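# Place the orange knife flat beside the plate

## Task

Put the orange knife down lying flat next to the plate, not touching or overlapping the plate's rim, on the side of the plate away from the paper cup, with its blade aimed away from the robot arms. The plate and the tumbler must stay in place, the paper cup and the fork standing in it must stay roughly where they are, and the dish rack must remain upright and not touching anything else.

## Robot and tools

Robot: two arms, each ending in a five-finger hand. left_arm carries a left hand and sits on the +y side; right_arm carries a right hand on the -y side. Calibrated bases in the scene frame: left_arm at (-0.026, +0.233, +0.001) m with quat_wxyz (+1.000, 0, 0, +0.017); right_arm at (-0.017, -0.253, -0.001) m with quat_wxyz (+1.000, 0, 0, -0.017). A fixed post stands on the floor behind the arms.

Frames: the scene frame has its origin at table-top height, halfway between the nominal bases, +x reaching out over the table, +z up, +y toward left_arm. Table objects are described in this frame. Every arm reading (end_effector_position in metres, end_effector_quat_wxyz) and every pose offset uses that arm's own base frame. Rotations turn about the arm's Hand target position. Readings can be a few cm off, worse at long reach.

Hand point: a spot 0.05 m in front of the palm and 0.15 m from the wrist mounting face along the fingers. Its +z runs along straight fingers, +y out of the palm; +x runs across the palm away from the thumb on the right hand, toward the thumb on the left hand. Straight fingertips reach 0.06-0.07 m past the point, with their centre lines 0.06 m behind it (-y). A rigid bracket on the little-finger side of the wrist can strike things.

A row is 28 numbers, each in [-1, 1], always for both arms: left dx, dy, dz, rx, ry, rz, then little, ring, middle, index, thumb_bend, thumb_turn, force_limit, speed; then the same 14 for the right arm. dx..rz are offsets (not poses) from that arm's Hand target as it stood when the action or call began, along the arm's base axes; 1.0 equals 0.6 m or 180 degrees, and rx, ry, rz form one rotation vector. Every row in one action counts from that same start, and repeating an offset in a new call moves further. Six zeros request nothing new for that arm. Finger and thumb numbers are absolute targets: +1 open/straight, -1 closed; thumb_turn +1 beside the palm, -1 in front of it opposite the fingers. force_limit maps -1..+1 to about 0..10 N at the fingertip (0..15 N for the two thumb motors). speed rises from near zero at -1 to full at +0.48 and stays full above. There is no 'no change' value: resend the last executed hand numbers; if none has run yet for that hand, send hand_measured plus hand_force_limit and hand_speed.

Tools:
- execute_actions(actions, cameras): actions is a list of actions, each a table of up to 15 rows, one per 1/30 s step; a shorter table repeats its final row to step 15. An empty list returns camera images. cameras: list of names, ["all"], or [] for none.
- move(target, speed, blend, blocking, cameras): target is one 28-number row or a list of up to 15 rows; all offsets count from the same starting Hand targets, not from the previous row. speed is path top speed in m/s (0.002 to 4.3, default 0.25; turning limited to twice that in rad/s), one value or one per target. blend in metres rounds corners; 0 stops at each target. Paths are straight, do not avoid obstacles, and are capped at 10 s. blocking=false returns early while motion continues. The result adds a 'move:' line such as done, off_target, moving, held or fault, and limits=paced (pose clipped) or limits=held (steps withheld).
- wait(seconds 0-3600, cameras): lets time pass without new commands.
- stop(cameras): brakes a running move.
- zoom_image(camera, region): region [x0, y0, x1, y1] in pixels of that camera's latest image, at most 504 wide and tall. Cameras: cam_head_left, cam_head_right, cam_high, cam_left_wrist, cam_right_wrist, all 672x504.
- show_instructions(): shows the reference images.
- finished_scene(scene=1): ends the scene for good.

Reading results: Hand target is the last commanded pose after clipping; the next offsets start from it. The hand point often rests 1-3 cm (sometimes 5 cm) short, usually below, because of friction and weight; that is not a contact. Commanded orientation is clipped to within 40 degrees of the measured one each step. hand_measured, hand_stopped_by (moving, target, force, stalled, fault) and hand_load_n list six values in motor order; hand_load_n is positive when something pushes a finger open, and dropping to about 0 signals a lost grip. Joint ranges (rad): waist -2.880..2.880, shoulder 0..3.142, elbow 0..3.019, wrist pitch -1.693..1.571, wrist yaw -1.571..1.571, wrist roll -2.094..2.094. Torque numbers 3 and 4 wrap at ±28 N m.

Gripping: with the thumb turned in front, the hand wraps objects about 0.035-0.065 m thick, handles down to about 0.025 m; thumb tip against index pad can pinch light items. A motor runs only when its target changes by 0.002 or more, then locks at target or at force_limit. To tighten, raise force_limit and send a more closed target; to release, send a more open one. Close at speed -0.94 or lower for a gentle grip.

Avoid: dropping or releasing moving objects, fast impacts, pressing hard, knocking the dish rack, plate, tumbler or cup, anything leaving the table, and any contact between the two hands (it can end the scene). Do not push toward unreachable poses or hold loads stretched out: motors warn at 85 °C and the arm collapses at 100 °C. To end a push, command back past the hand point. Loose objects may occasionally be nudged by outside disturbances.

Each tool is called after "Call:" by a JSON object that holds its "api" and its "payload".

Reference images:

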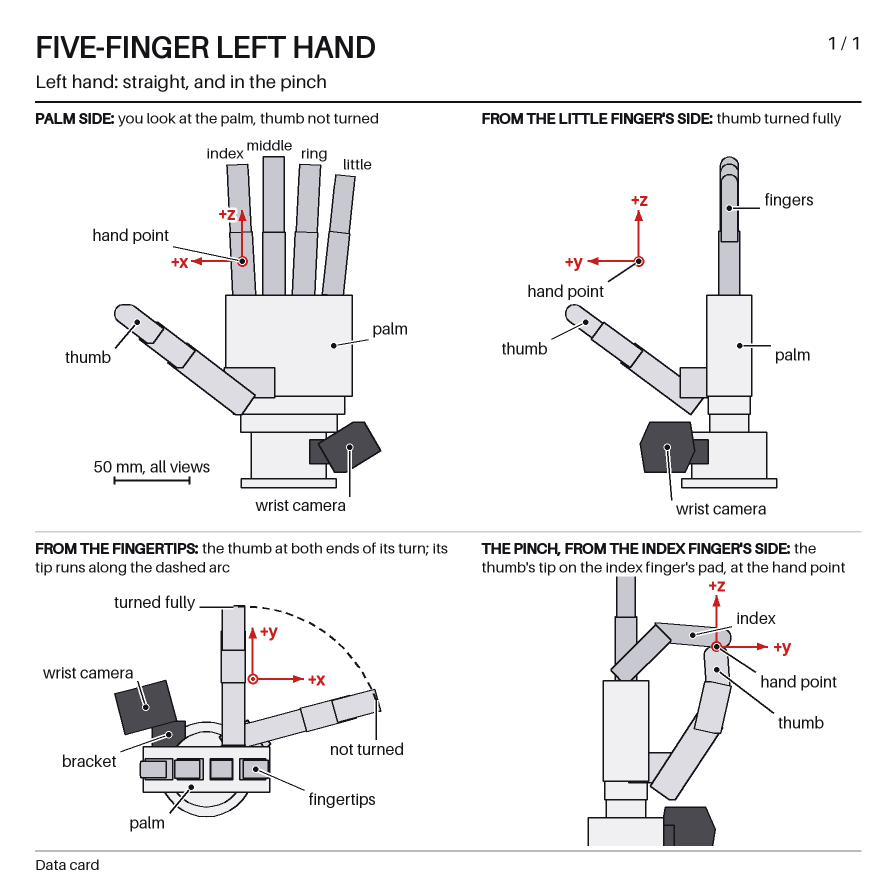

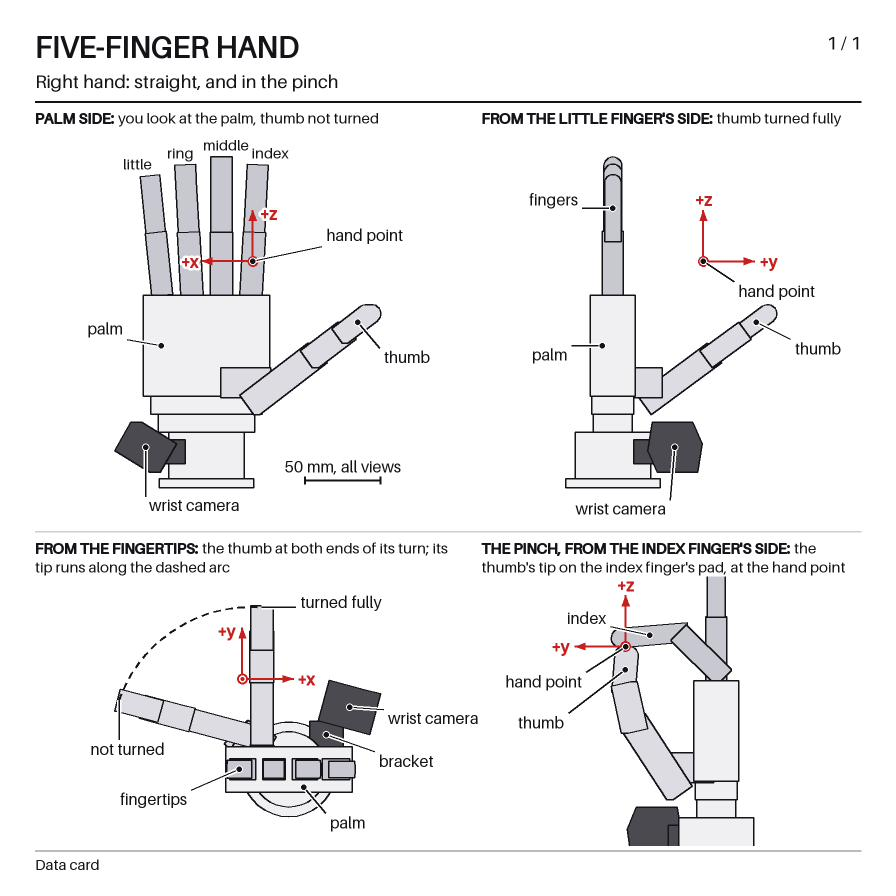

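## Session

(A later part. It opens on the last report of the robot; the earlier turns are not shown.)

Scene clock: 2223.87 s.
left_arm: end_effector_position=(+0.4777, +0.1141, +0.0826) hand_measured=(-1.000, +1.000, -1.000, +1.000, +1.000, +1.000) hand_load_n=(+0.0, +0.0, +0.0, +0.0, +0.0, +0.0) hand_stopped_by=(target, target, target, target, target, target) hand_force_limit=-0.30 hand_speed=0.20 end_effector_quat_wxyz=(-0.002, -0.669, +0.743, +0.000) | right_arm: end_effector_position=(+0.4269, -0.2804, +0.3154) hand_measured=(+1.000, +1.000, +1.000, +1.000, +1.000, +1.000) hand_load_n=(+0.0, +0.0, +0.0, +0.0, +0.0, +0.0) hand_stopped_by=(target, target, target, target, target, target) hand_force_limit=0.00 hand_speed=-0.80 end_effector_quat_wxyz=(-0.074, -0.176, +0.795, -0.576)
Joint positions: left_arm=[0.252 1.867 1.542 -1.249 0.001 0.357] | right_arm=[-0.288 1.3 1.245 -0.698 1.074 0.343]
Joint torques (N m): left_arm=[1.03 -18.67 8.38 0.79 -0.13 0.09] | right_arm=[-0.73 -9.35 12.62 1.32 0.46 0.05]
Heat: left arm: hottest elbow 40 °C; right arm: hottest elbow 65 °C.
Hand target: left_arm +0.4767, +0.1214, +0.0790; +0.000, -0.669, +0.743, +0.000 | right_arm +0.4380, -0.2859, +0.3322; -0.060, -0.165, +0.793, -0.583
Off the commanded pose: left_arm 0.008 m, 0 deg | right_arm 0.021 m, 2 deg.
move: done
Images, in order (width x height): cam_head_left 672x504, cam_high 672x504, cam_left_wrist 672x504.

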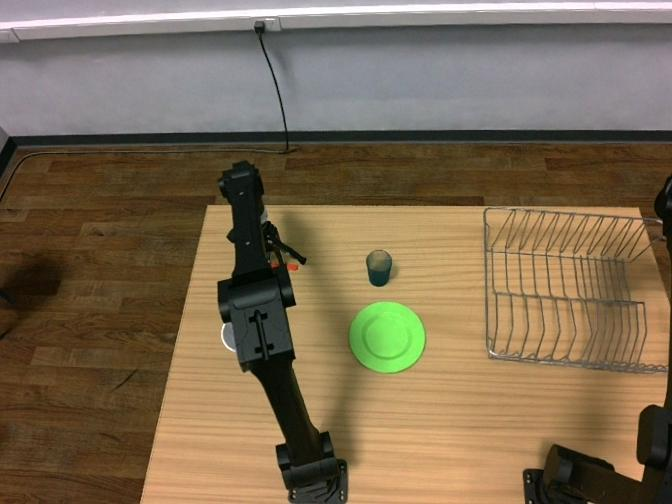

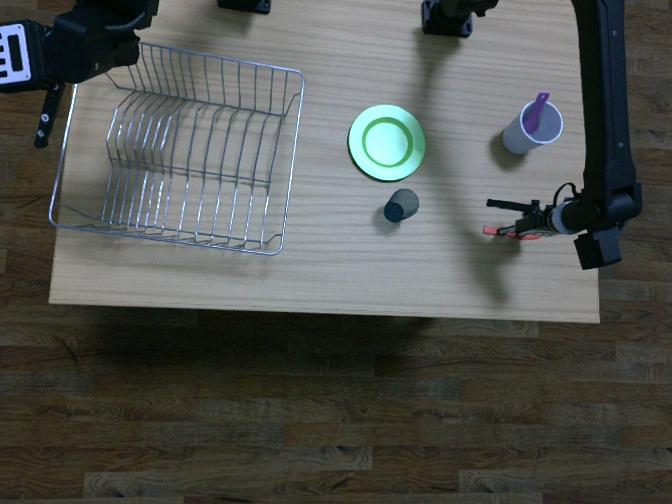

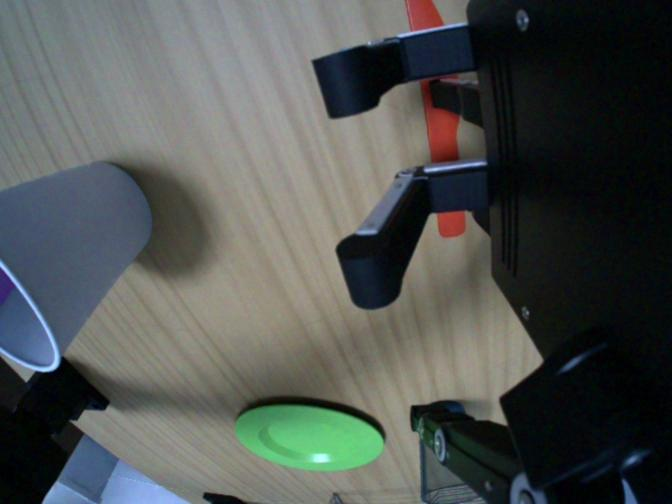

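Call:
{"api": "move", "payload": {"target": [0,0,-0.025,0,0,0,-1,1,-1,1,1,1,-0.3,0.2,0,0,0,0,0,0,1,1,1,1,1,1,0,-0.8], "speed": 0.04, "cameras": ["cam_high","cam_left_wrist","cam_head_left"]}}

Call:
{"api": "zoom_image", "payload": {"camera": "cam_high", "region": [470, 190, 570, 260]}}

Call:
{"api": "zoom_image", "payload": {"camera": "cam_head_left", "region": [250, 230, 320, 290]}}

Scene clock: 2232.03 s.
left_arm: end_effector_position=(+0.4813, +0.1151, +0.0797) hand_measured=(-1.000, +1.000, -1.000, +1.000, +1.000, +1.000) hand_load_n=(+0.0, -0.5, +0.0, -0.5, -0.5, +0.0) hand_stopped_by=(target, target, target, target, target, target) hand_force_limit=-0.30 hand_speed=0.20 end_effector_quat_wxyz=(+0.008, -0.669, +0.743, -0.005) | right_arm: end_effector_position=(+0.4269, -0.2804, +0.3154) hand_measured=(+1.000, +1.000, +1.000, +1.000, +1.000, +1.000) hand_load_n=(+0.0, +0.0, +0.0, +0.0, +0.0, +0.0) hand_stopped_by=(target, target, target, target, target, target) hand_force_limit=0.00 hand_speed=-0.80 end_effector_quat_wxyz=(-0.074, -0.176, +0.795, -0.576)
Joint positions: left_arm=[0.252 1.863 1.531 -1.221 0.001 0.357] | right_arm=[-0.288 1.3 1.245 -0.698 1.074 0.343]
Joint torques (N m): left_arm=[0.97 -17.32 7.46 1.05 -0.12 0.1] | right_arm=[-0.56 -9.52 12.77 1.63 0.39 -0.06]
Heat: left arm: hottest elbow 40 °C; right arm: hottest elbow 66 °C.
Hand target: left_arm +0.4765, +0.1214, +0.0639; -0.001, -0.669, +0.743, +0.001 | right_arm +0.4380, -0.2859, +0.3322; -0.060, -0.165, +0.793, -0.583
Off the commanded pose: left_arm 0.018 m, 1 deg | right_arm 0.021 m, 2 deg.
move: off_target (left_arm)
Images, in order (width x height): cam_head_left 672x504, cam_high 672x504, cam_left_wrist 672x504.

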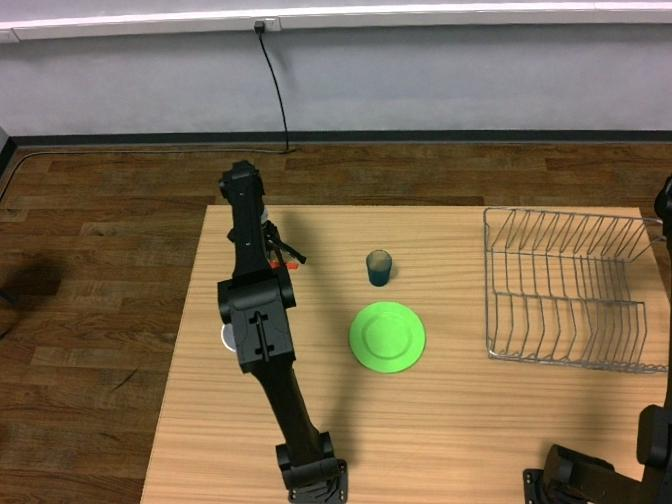

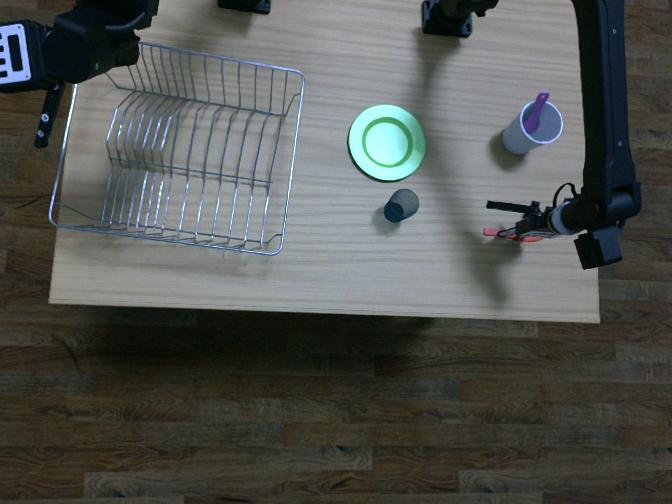

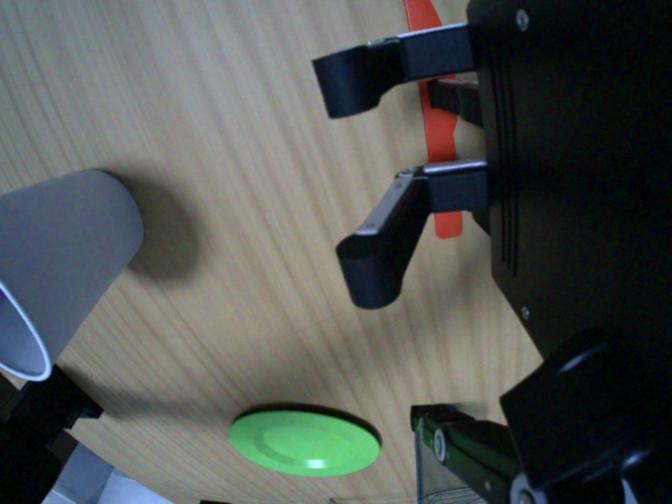

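Scaled by 5.040 from the camera's image (finer frame: 960x720).

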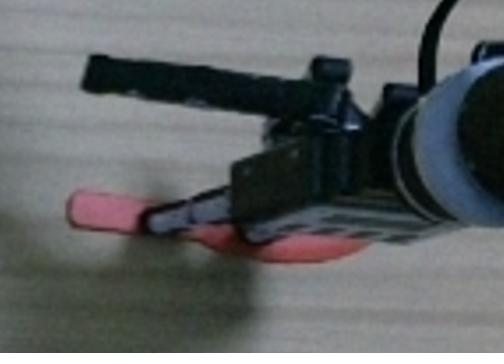

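Scaled by 7.200 from the camera's image (finer frame: 960x720).

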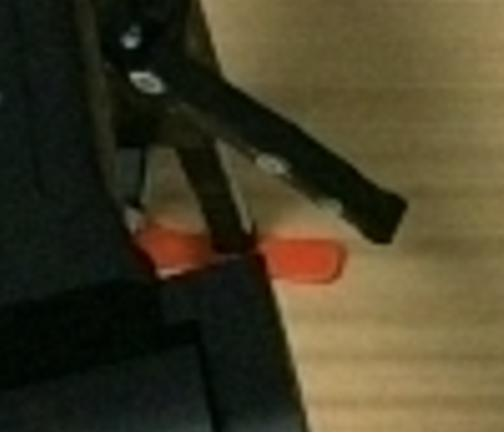

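Call:
{"api": "move", "payload": {"target": [0.05,-0.01,-0.005,0,0,0,-1,1,-1,1,1,1,-0.3,0.2,0,0,0,0,0,0,1,1,1,1,1,1,0,-0.8], "speed": 0.04, "cameras": ["cam_high","cam_left_wrist","cam_head_left"]}}

Call:
{"api": "zoom_image", "payload": {"camera": "cam_high", "region": [470, 190, 570, 260]}}

Call:
{"api": "zoom_image", "payload": {"camera": "cam_head_left", "region": [250, 230, 320, 290]}}

Scene clock: 2240.90 s.
left_arm: end_effector_position=(+0.5034, +0.1207, +0.0792) hand_measured=(-1.000, +1.000, -1.000, +1.000, +1.000, +1.000) hand_load_n=(+0.0, +0.0, +0.0, -0.5, +0.0, +0.0) hand_stopped_by=(target, target, target, target, target, target) hand_force_limit=-0.30 hand_speed=0.20 end_effector_quat_wxyz=(+0.017, -0.669, +0.743, -0.010) | right_arm: end_effector_position=(+0.4269, -0.2804, +0.3154) hand_measured=(+1.000, +1.000, +1.000, +1.000, +1.000, +1.000) hand_load_n=(+0.0, +0.0, +0.0, -0.5, +0.0, +0.0) hand_stopped_by=(target, target, target, target, target, target) hand_force_limit=0.00 hand_speed=-0.80 end_effector_quat_wxyz=(-0.074, -0.176, +0.795, -0.576)
Joint positions: left_arm=[0.252 1.905 1.596 -1.223 0.001 0.356] | right_arm=[-0.288 1.3 1.245 -0.698 1.074 0.343]
Joint torques (N m): left_arm=[-0.73 -15.56 10.19 0.01 -0.14 -0.14] | right_arm=[-1.26 -9.41 12.66 1.72 0.37 -0.02]
Heat: left arm: hottest elbow 40 °C; right arm: hottest elbow 66 °C.
Hand target: left_arm +0.5065, +0.1154, +0.0610; +0.000, -0.669, +0.743, +0.001 | right_arm +0.4380, -0.2859, +0.3322; -0.060, -0.165, +0.793, -0.583
Off the commanded pose: left_arm 0.019 m, 2 deg | right_arm 0.021 m, 2 deg.
move: off_target (left_arm)
Images, in order (width x height): cam_head_left 672x504, cam_high 672x504, cam_left_wrist 672x504.

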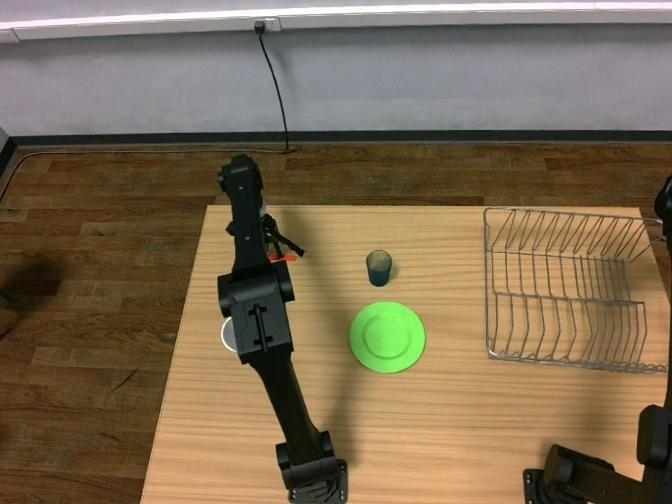

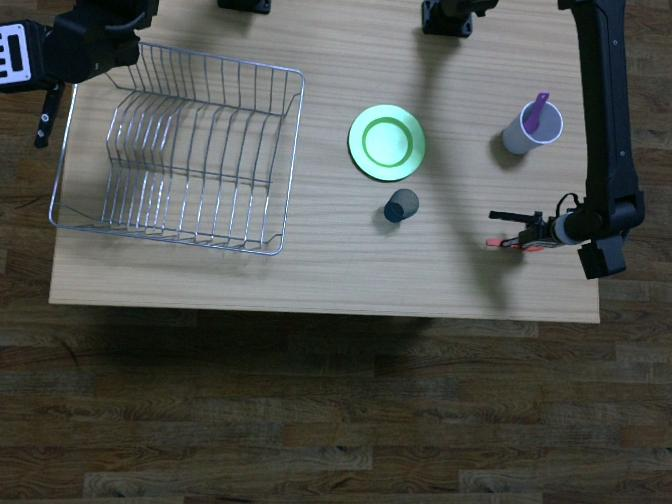

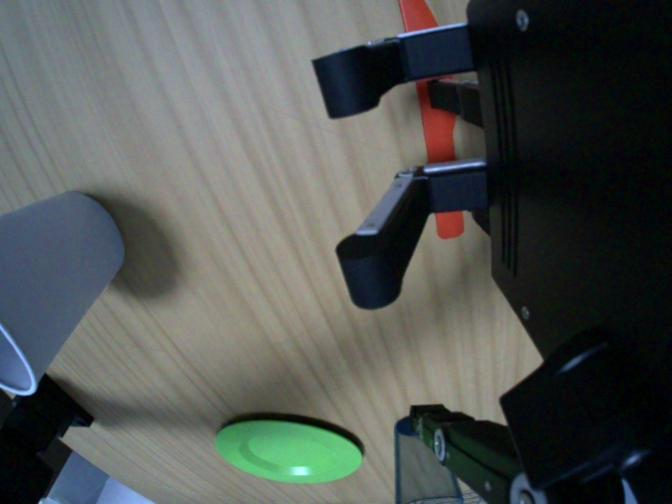

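Scaled by 5.040 from the camera's image (finer frame: 960x720).

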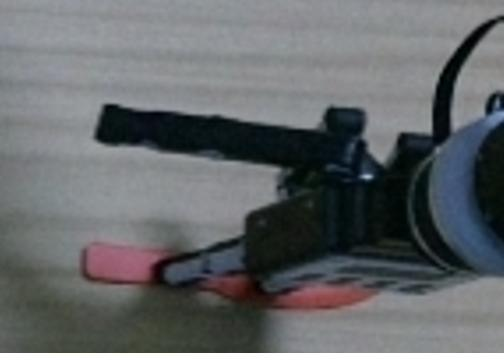

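Scaled by 7.200 from the camera's image (finer frame: 960x720).

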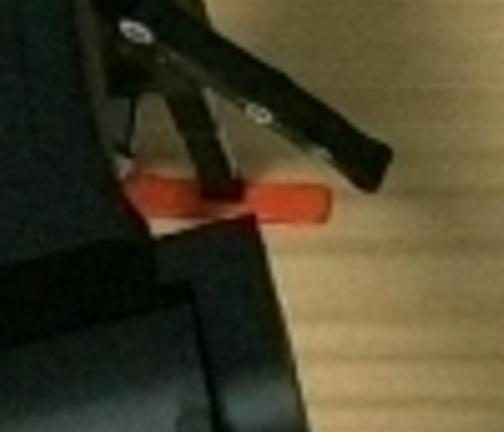

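Call:
{"api": "move", "payload": {"target": [0.06,-0.005,0,0,0,0,-1,1,-1,1,1,1,-0.3,0.2,0,0,0,0,0,0,1,1,1,1,1,1,0,-0.8], "speed": 0.04, "cameras": ["cam_high","cam_left_wrist"]}}

Call:
{"api": "zoom_image", "payload": {"camera": "cam_high", "region": [460, 190, 580, 280]}}

Scene clock: 2268.93 s.
left_arm: end_effector_position=(+0.5388, +0.1195, +0.0805) hand_measured=(-1.000, +1.000, -1.000, +1.000, +1.000, +1.000) hand_load_n=(+0.0, +0.0, +0.0, -0.5, +0.0, +0.0) hand_stopped_by=(target, target, target, target, target, target) hand_force_limit=-0.30 hand_speed=0.20 end_effector_quat_wxyz=(+0.017, -0.670, +0.742, -0.010) | right_arm: end_effector_position=(+0.4269, -0.2804, +0.3154) hand_measured=(+1.000, +1.000, +1.000, +1.000, +1.000, +1.000) hand_load_n=(+0.0, +0.0, +0.0, +0.0, +0.0, +0.0) hand_stopped_by=(target, target, target, target, target, target) hand_force_limit=0.00 hand_speed=-0.80 end_effector_quat_wxyz=(-0.074, -0.176, +0.795, -0.576)
Joint positions: left_arm=[0.236 1.993 1.736 -1.275 0.001 0.339] | right_arm=[-0.288 1.3 1.245 -0.698 1.074 0.343]
Joint torques (N m): left_arm=[-0.85 -17.03 10.55 0.02 -0.13 -0.14] | right_arm=[-1.26 -9.7 12.68 1.51 0.42 -0.09]
Heat: left arm: hottest elbow 39 °C; right arm: hottest elbow 67 °C.
Hand target: left_arm +0.5427, +0.1124, +0.0611; +0.000, -0.669, +0.743, +0.000 | right_arm +0.4380, -0.2859, +0.3322; -0.060, -0.165, +0.793, -0.583
Off the commanded pose: left_arm 0.021 m, 2 deg | right_arm 0.021 m, 2 deg.
move: off_target (left_arm)

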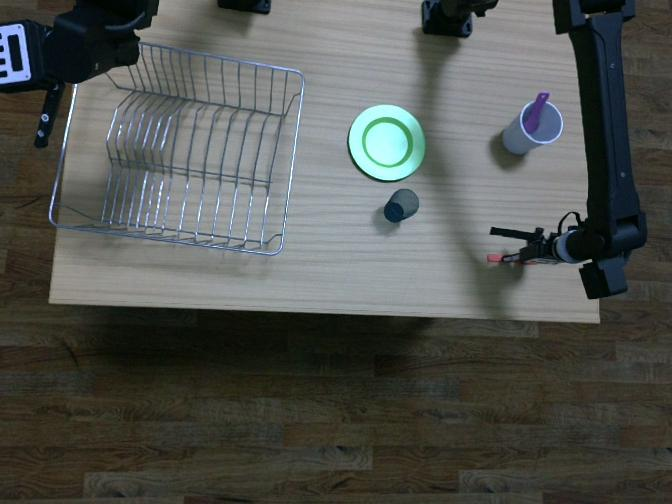

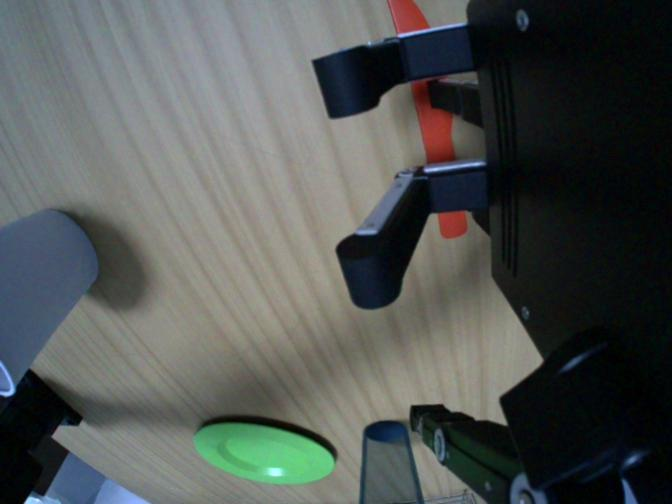

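Scaled by 4.200 from the camera's image (finer frame: 960x720).

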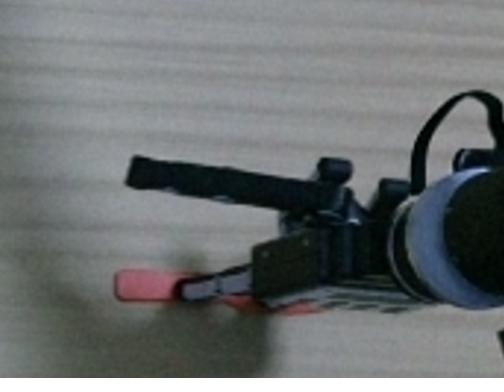

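Call:
{"api": "move", "payload": {"target": [0.063,-0.01,0,0,0,0,-1,1,-1,1,1,1,-0.3,0.2,0,0,0,0,0,0,1,1,1,1,1,1,0,-0.8], "speed": 0.05, "cameras": ["cam_high","cam_left_wrist"]}}

Call:
{"api": "zoom_image", "payload": {"camera": "cam_high", "region": [460, 200, 600, 305]}}

Scene clock: 2276.83 s.
left_arm: end_effector_position=(+0.5765, +0.1139, +0.0815) hand_measured=(-1.000, +1.000, -1.000, +1.000, +1.000, +1.000) hand_load_n=(+0.0, +0.0, +0.0, +0.0, +0.0, +0.0) hand_stopped_by=(target, target, target, target, target, target) hand_force_limit=-0.30 hand_speed=0.20 end_effector_quat_wxyz=(+0.016, -0.670, +0.742, -0.010) | right_arm: end_effector_position=(+0.4269, -0.2804, +0.3154) hand_measured=(+1.000, +1.000, +1.000, +1.000, +1.000, +1.000) hand_load_n=(+0.0, +0.0, +0.0, +0.0, +0.0, +0.0) hand_stopped_by=(target, target, target, target, target, target) hand_force_limit=0.00 hand_speed=-0.80 end_effector_quat_wxyz=(-0.074, -0.176, +0.795, -0.576)
Joint positions: left_arm=[0.214 2.092 1.9 -1.341 0.001 0.317] | right_arm=[-0.288 1.3 1.245 -0.698 1.074 0.343]
Joint torques (N m): left_arm=[-1.26 -18.32 10.82 -0.09 -0.13 -0.14] | right_arm=[-0.79 -9.47 12.74 1.61 0.38 0.01]
Heat: left arm: hottest elbow 39 °C; right arm: hottest elbow 67 °C.
Hand target: left_arm +0.5804, +0.1063, +0.0609; -0.001, -0.669, +0.743, +0.001 | right_arm +0.4380, -0.2859, +0.3322; -0.060, -0.165, +0.793, -0.583
Off the commanded pose: left_arm 0.022 m, 2 deg | right_arm 0.021 m, 2 deg.
move: off_target (left_arm)

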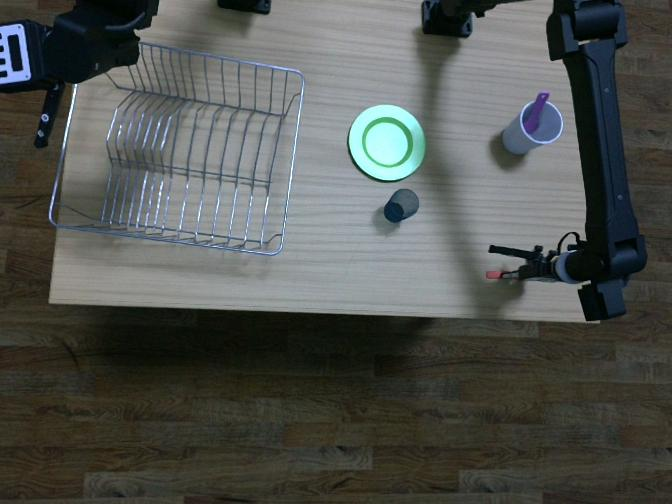

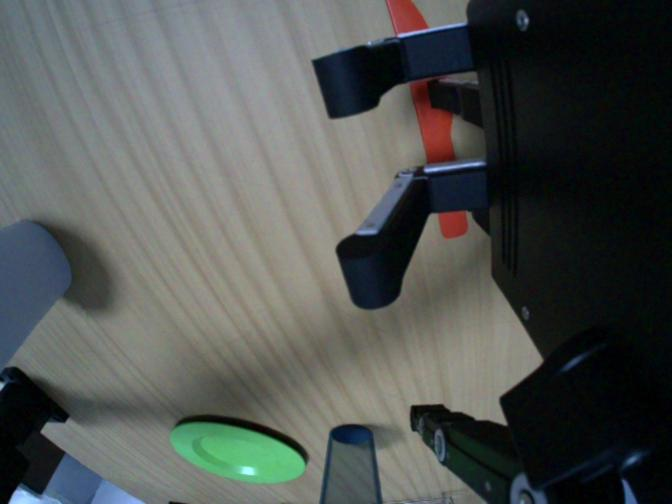

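Scaled by 3.600 from the camera's image (finer frame: 960x720).

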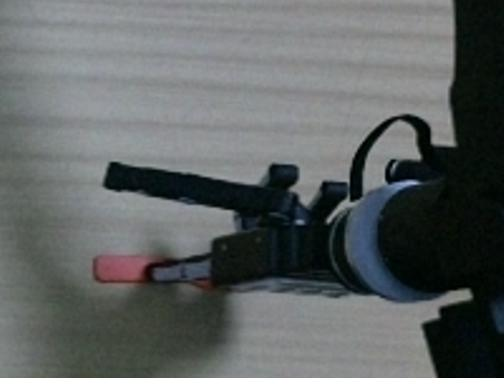

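Call:
{"api": "move", "payload": {"target": [0.0,-0.167,0,0,0,0,-1,1,-1,1,1,1,-0.3,0.2,0,0,0,0,0,0,1,1,1,1,1,1,0,-0.8], "speed": 0.05, "cameras": ["cam_high","cam_left_wrist","cam_head_left"]}}

Call:
{"api": "zoom_image", "payload": {"camera": "cam_high", "region": [400, 200, 540, 305]}}

Scene clock: 2290.40 s.
left_arm: end_effector_position=(+0.5845, +0.0154, +0.0814) hand_measured=(-1.000, +1.000, -1.000, +1.000, +1.000, +1.000) hand_load_n=(+0.5, +0.0, +0.0, -0.5, +0.0, +0.0) hand_stopped_by=(target, target, target, target, target, target) hand_force_limit=-0.30 hand_speed=0.20 end_effector_quat_wxyz=(+0.012, -0.670, +0.742, -0.009) | right_arm: end_effector_position=(+0.4269, -0.2804, +0.3154) hand_measured=(+1.000, +1.000, +1.000, +1.000, +1.000, +1.000) hand_load_n=(-0.5, +0.0, +0.0, -0.5, +0.0, -0.5) hand_stopped_by=(target, target, target, target, target, target) hand_force_limit=0.00 hand_speed=-0.80 end_effector_quat_wxyz=(-0.074, -0.176, +0.795, -0.576)
Joint positions: left_arm=[0.062 2.083 1.882 -1.341 0 0.165] | right_arm=[-0.288 1.3 1.245 -0.698 1.074 0.343]
Joint torques (N m): left_arm=[-0.91 -20.19 7.64 0.9 -0.04 -0.15] | right_arm=[-1.2 -9.7 12.75 1.51 0.41 0]
Heat: left arm: hottest elbow 39 °C; right arm: hottest elbow 67 °C.
Hand target: left_arm +0.5804, +0.0061, +0.0610; +0.000, -0.669, +0.743, +0.001 | right_arm +0.4380, -0.2859, +0.3322; -0.060, -0.165, +0.793, -0.583
Off the commanded pose: left_arm 0.023 m, 2 deg | right_arm 0.021 m, 2 deg.
move: off_target (left_arm)
Images, in order (width x height): cam_head_left 672x504, cam_high 672x504, cam_left_wrist 672x504.

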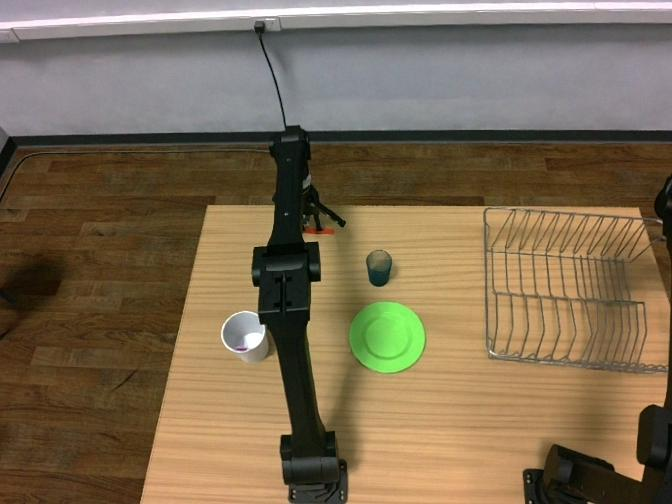

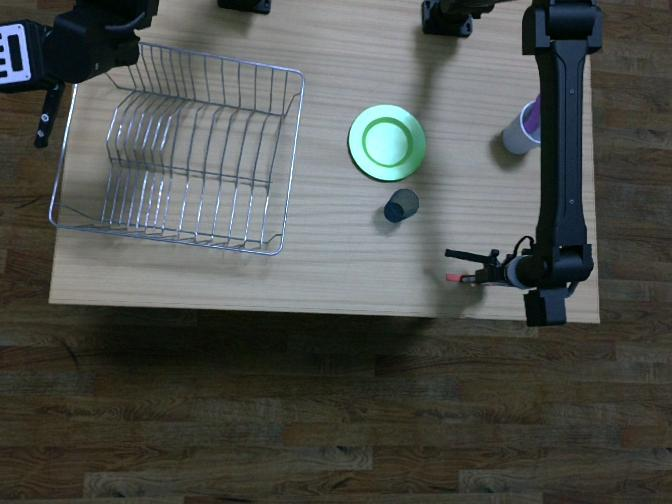

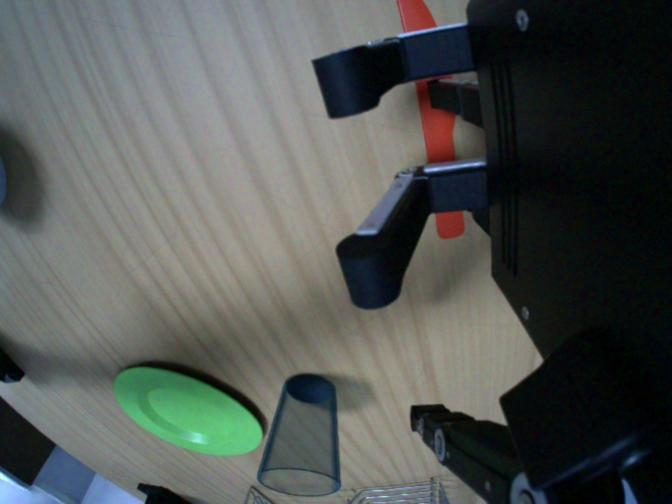

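Scaled by 3.600 from the camera's image (finer frame: 960x720).

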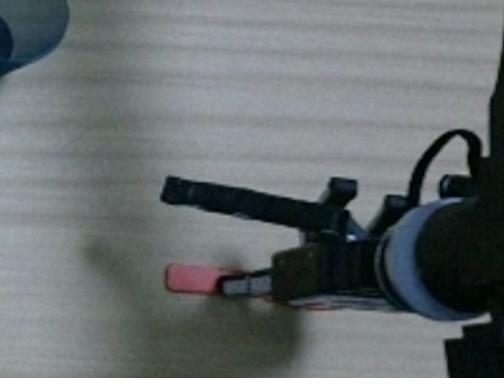

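Call:
{"api": "move", "payload": {"target": [-0.012,-0.233,0,0,0,0,-1,1,-1,1,1,1,-0.3,0.2,0,0,0,0,0,0,1,1,1,1,1,1,0,-0.8], "speed": 0.06, "cameras": ["cam_high","cam_left_wrist","cam_head_left"]}}

Call:
{"api": "zoom_image", "payload": {"camera": "cam_high", "region": [340, 190, 480, 295]}}

Scene clock: 2303.23 s.
left_arm: end_effector_position=(+0.5746, -0.1251, +0.0815) hand_measured=(-1.000, +1.000, -1.000, +1.000, +1.000, +1.000) hand_load_n=(+0.0, +0.0, +0.0, +0.0, +0.0, +0.0) hand_stopped_by=(target, target, target, target, target, target) hand_force_limit=-0.30 hand_speed=0.20 end_effector_quat_wxyz=(+0.010, -0.669, +0.743, -0.011) | right_arm: end_effector_position=(+0.4269, -0.2804, +0.3154) hand_measured=(+1.000, +1.000, +1.000, +1.000, +1.000, +1.000) hand_load_n=(+0.0, +0.0, +0.0, +0.0, +0.0, +0.0) hand_stopped_by=(target, target, target, target, target, target) hand_force_limit=0.00 hand_speed=-0.80 end_effector_quat_wxyz=(-0.074, -0.176, +0.795, -0.576)
Joint positions: left_arm=[-0.156 2.073 1.867 -1.335 -0.001 -0.052] | right_arm=[-0.288 1.3 1.245 -0.698 1.074 0.343]
Joint torques (N m): left_arm=[-0.62 -19.14 9.25 0.55 -0.02 -0.14] | right_arm=[-0.62 -9.47 12.6 1.58 0.41 0.04]
Heat: left arm: hottest elbow 39 °C; right arm: hottest elbow 68 °C.
Hand target: left_arm +0.5732, -0.1337, +0.0611; +0.000, -0.669, +0.743, +0.001 | right_arm +0.4380, -0.2859, +0.3322; -0.060, -0.165, +0.793, -0.583
Off the commanded pose: left_arm 0.022 m, 2 deg | right_arm 0.021 m, 2 deg.
move: off_target (left_arm)
Images, in order (width x height): cam_head_left 672x504, cam_high 672x504, cam_left_wrist 672x504.

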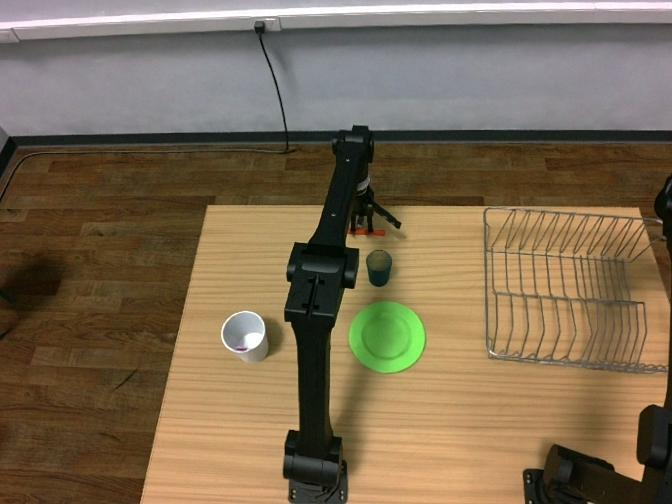

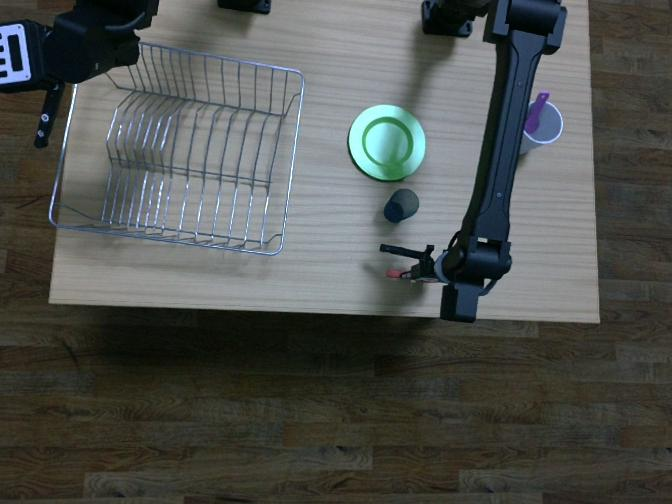

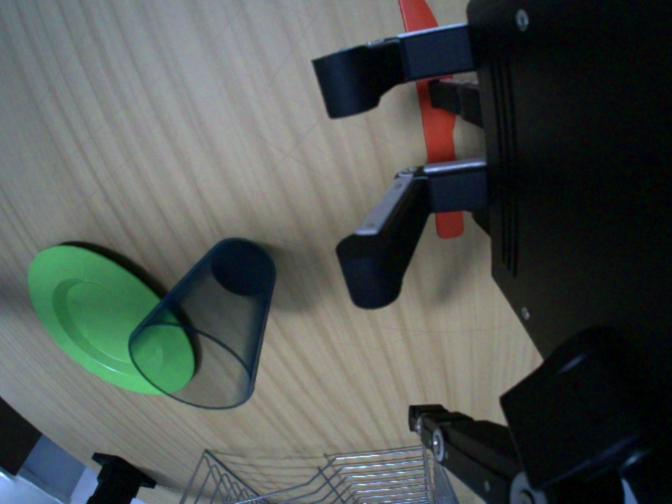

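Scaled by 3.600 from the camera's image (finer frame: 960x720).

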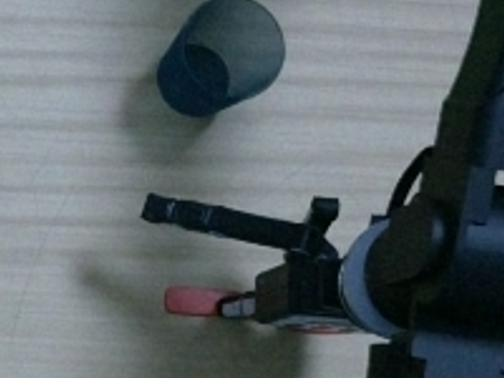

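Call:
{"api": "move", "payload": {"target": [-0.012,-0.217,0,0,0,0,-1,1,-1,1,1,1,-0.3,0.2,0,0,0,0,0,0,1,1,1,1,1,1,0,-0.8], "speed": 0.06, "cameras": ["cam_high","cam_left_wrist"]}}

Call:
{"api": "zoom_image", "payload": {"camera": "cam_high", "region": [280, 190, 420, 295]}}

Scene clock: 2326.70 s.
left_arm: end_effector_position=(+0.5670, -0.2548, +0.0828) hand_measured=(-1.000, +1.000, -1.000, +1.000, +1.000, +1.000) hand_load_n=(+0.5, +0.0, +0.0, +0.0, +0.0, -0.5) hand_stopped_by=(target, target, target, target, target, target) hand_force_limit=-0.30 hand_speed=0.20 end_effector_quat_wxyz=(+0.009, -0.670, +0.742, -0.017) | right_arm: end_effector_position=(+0.4269, -0.2804, +0.3154) hand_measured=(+1.000, +1.000, +1.000, +1.000, +1.000, +1.000) hand_load_n=(+0.0, +0.0, +0.0, +0.0, +0.0, +0.0) hand_stopped_by=(target, target, target, target, target, target) hand_force_limit=0.00 hand_speed=-0.80 end_effector_quat_wxyz=(-0.074, -0.176, +0.795, -0.576)
Joint positions: left_arm=[-0.35 2.141 1.984 -1.376 0 -0.247] | right_arm=[-0.288 1.3 1.245 -0.698 1.074 0.343]
Joint torques (N m): left_arm=[-0.67 -18.96 10.97 -0.13 0.01 -0.17] | right_arm=[-1.03 -8.82 12.7 1.43 0.42 -0.01]
Heat: left arm: hottest elbow 39 °C; right arm: hottest elbow 68 °C.
Hand target: left_arm +0.5661, -0.2638, +0.0611; +0.000, -0.669, +0.743, +0.001 | right_arm +0.4380, -0.2859, +0.3322; -0.060, -0.165, +0.793, -0.583
Off the commanded pose: left_arm 0.024 m, 2 deg | right_arm 0.021 m, 2 deg.
move: off_target (left_arm)

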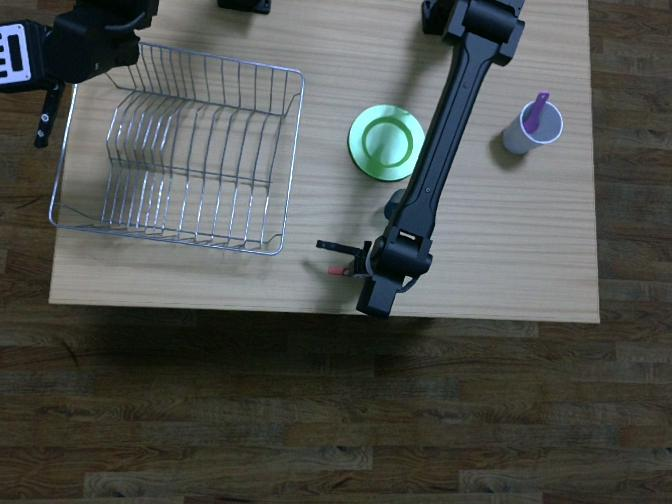

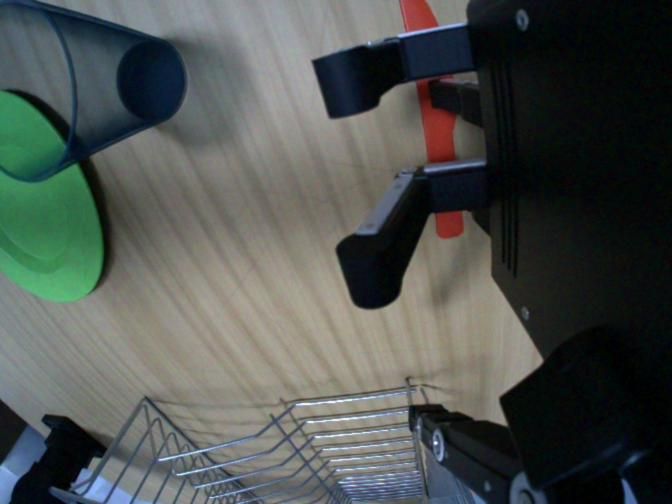

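Scaled by 3.600 from the camera's image (finer frame: 960x720).

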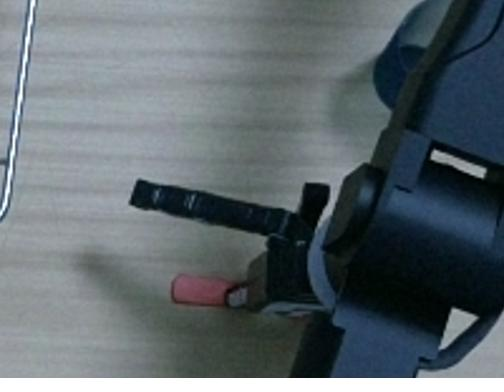

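Call:
{"api": "move", "payload": {"target": [[-0.0225,0.0137,0,0,0,-0.0956,-1,1,-1,1,1,1,-0.3,0.2,0,0,0,0,0,0,1,1,1,1,1,1,0,-0.8],[-0.0353,0.0270,0,0,0,-0.1911,-1,1,-1,1,1,1,-0.3,0.2,0,0,0,0,0,0,1,1,1,1,1,1,0,-0.8]], "speed": 0.06, "blend": 0.01, "cameras": ["cam_high","cam_left_wrist"]}}

Call:
{"api": "zoom_image", "payload": {"camera": "cam_high", "region": [280, 190, 420, 295]}}

Scene clock: 2386.40 s.
left_arm: end_effector_position=(+0.5542, -0.2411, +0.0819) hand_measured=(-1.000, +1.000, -1.000, +1.000, +1.000, +1.000) hand_load_n=(+0.0, +0.0, +0.0, +0.0, +0.0, +0.0) hand_stopped_by=(target, target, target, target, target, target) hand_force_limit=-0.30 hand_speed=0.20 end_effector_quat_wxyz=(+0.012, -0.433, +0.901, -0.014) | right_arm: end_effector_position=(+0.4269, -0.2804, +0.3154) hand_measured=(+1.000, +1.000, +1.000, +1.000, +1.000, +1.000) hand_load_n=(+0.0, +0.0, +0.0, +0.0, +0.0, +0.0) hand_stopped_by=(target, target, target, target, target, target) hand_force_limit=0.00 hand_speed=-0.80 end_effector_quat_wxyz=(-0.074, -0.176, +0.795, -0.576)
Joint positions: left_arm=[-0.389 2.141 1.983 -1.376 0 0.285] | right_arm=[-0.288 1.3 1.245 -0.698 1.074 0.343]
Joint torques (N m): left_arm=[-1.14 -20.84 7.84 0.61 -0.05 0.09] | right_arm=[-0.67 -9.64 12.83 1.32 0.41 -0.02]
Heat: left arm: hottest elbow 39 °C; right arm: hottest elbow 69 °C.
Hand target: left_arm +0.5450, -0.2475, +0.0611; +0.000, -0.420, +0.908, +0.001 | right_arm +0.4380, -0.2859, +0.3322; -0.060, -0.165, +0.793, -0.583
Off the commanded pose: left_arm 0.024 m, 3 deg | right_arm 0.021 m, 2 deg.
move: off_target (left_arm)

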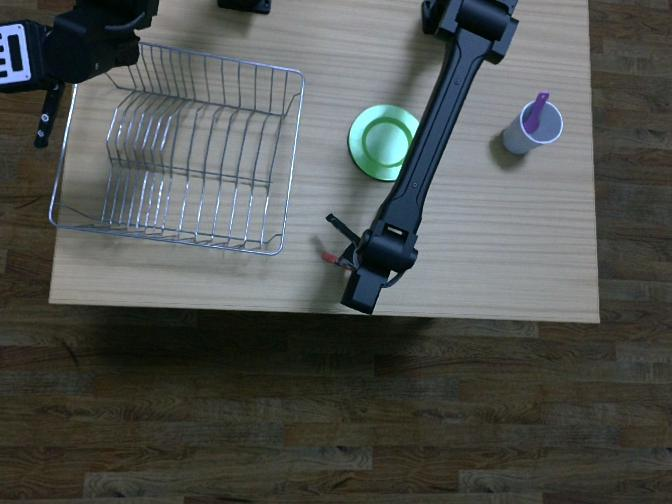

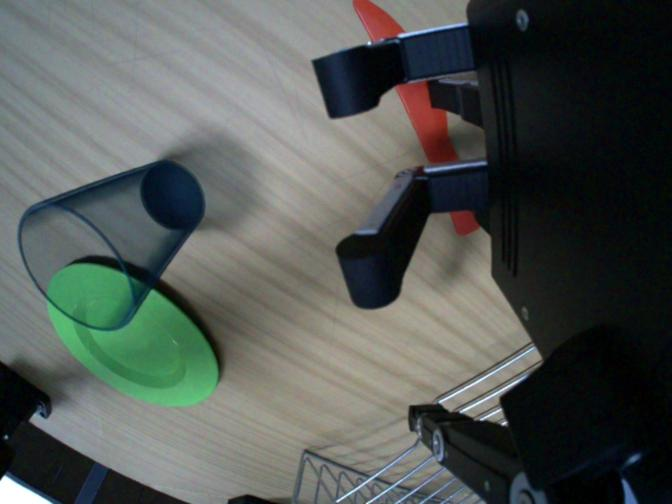

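Scaled by 3.600 from the camera's image (finer frame: 960x720).

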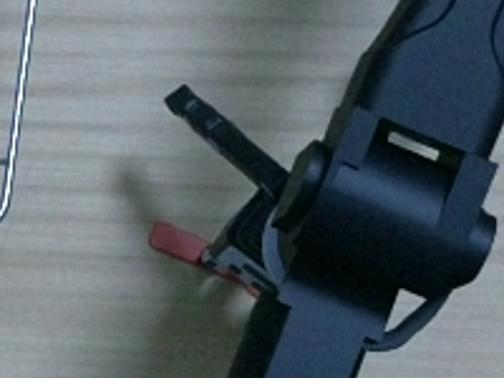

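Call:
{"api": "move", "payload": {"target": [[0,0,0.05,0,0,0,-1,1,-1,1,1,1,-0.3,0.2,0,0,0,0,0,0,1,1,1,1,1,1,0,-0.8],[-0.0115,-0.0177,0.06,-0.0108,0.0088,0.067,-1,1,-1,1,1,1,-0.3,0.2,0,0,0,0,0,0,1,1,1,1,1,1,0,-0.8]], "speed": 0.06, "cameras": ["cam_high","cam_left_wrist","cam_head_left"]}}

Call:
{"api": "zoom_image", "payload": {"camera": "cam_high", "region": [300, 220, 400, 295]}}

Call:
{"api": "zoom_image", "payload": {"camera": "cam_head_left", "region": [360, 180, 460, 255]}}

Scene clock: 2413.77 s.
left_arm: end_effector_position=(+0.5344, -0.2558, +0.0878) hand_measured=(-1.000, +1.000, -1.000, +1.000, +1.000, +1.000) hand_load_n=(+0.0, +0.0, +0.0, +0.0, +0.0, +0.0) hand_stopped_by=(target, target, target, target, target, target) hand_force_limit=-0.30 hand_speed=0.20 end_effector_quat_wxyz=(-0.023, -0.507, +0.862, -0.003) | right_arm: end_effector_position=(+0.4269, -0.2804, +0.3154) hand_measured=(+1.000, +1.000, +1.000, +1.000, +1.000, +1.000) hand_load_n=(+0.0, +0.0, +0.0, +0.0, +0.0, +0.0) hand_stopped_by=(target, target, target, target, target, target) hand_force_limit=0.00 hand_speed=-0.80 end_effector_quat_wxyz=(-0.074, -0.176, +0.795, -0.576)
Joint positions: left_arm=[-0.393 2.141 1.986 -1.438 0.04 0.115] | right_arm=[-0.288 1.3 1.245 -0.698 1.074 0.343]
Joint torques (N m): left_arm=[0.15 -23.18 10.77 -0.2 0.13 -0.14] | right_arm=[-1.38 -9.52 12.81 1.58 0.38 -0.05]
Heat: left arm: hottest elbow 39 °C; right arm: hottest elbow 69 °C.
Hand target: left_arm +0.5381, -0.2581, +0.0970; -0.020, -0.513, +0.858, -0.009 | right_arm +0.4380, -0.2859, +0.3322; -0.060, -0.165, +0.793, -0.583
Off the commanded pose: left_arm 0.010 m, 1 deg | right_arm 0.021 m, 2 deg.
move: done
Images, in order (width x height): cam_head_left 672x504, cam_high 672x504, cam_left_wrist 672x504.

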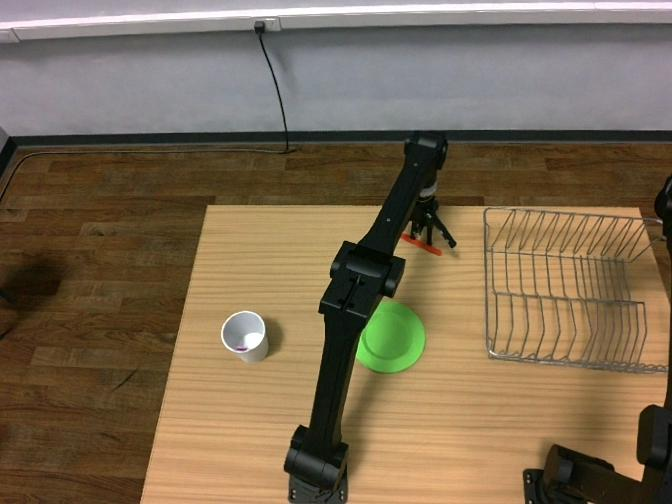

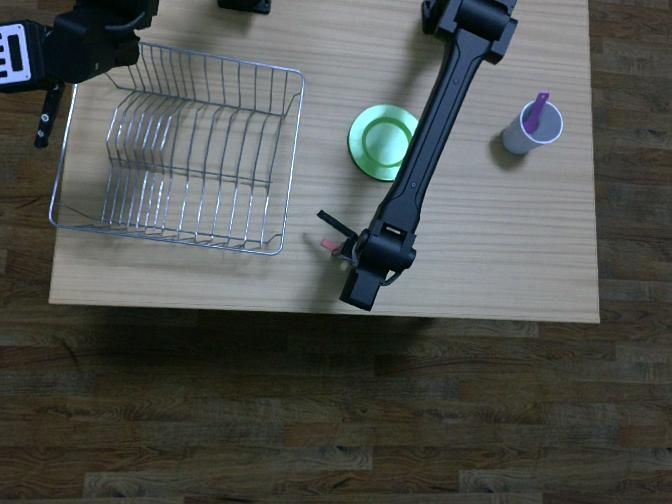

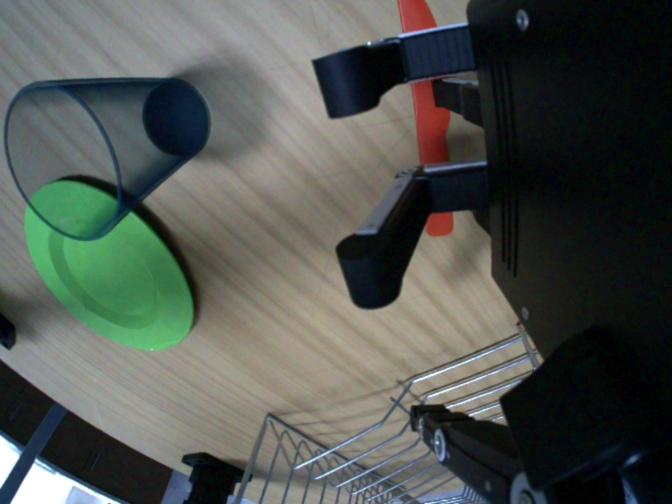

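Scaled by 5.040 from the camera's image (finer frame: 960x720).

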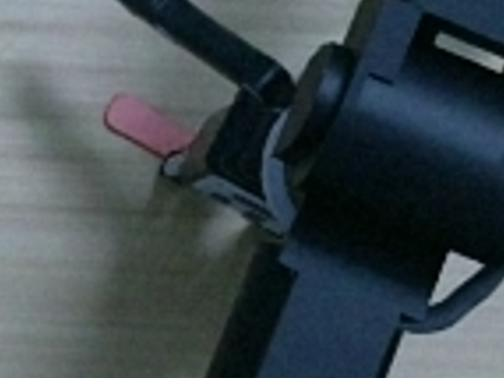

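Scaled by 5.040 from the camera's image (finer frame: 960x720).

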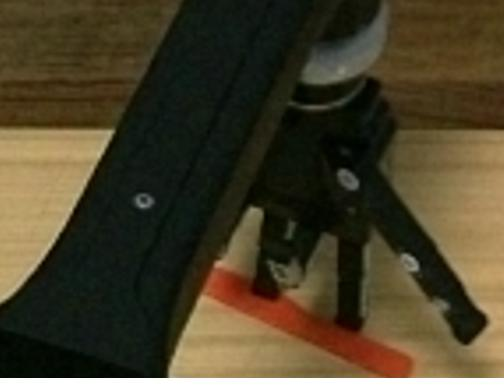

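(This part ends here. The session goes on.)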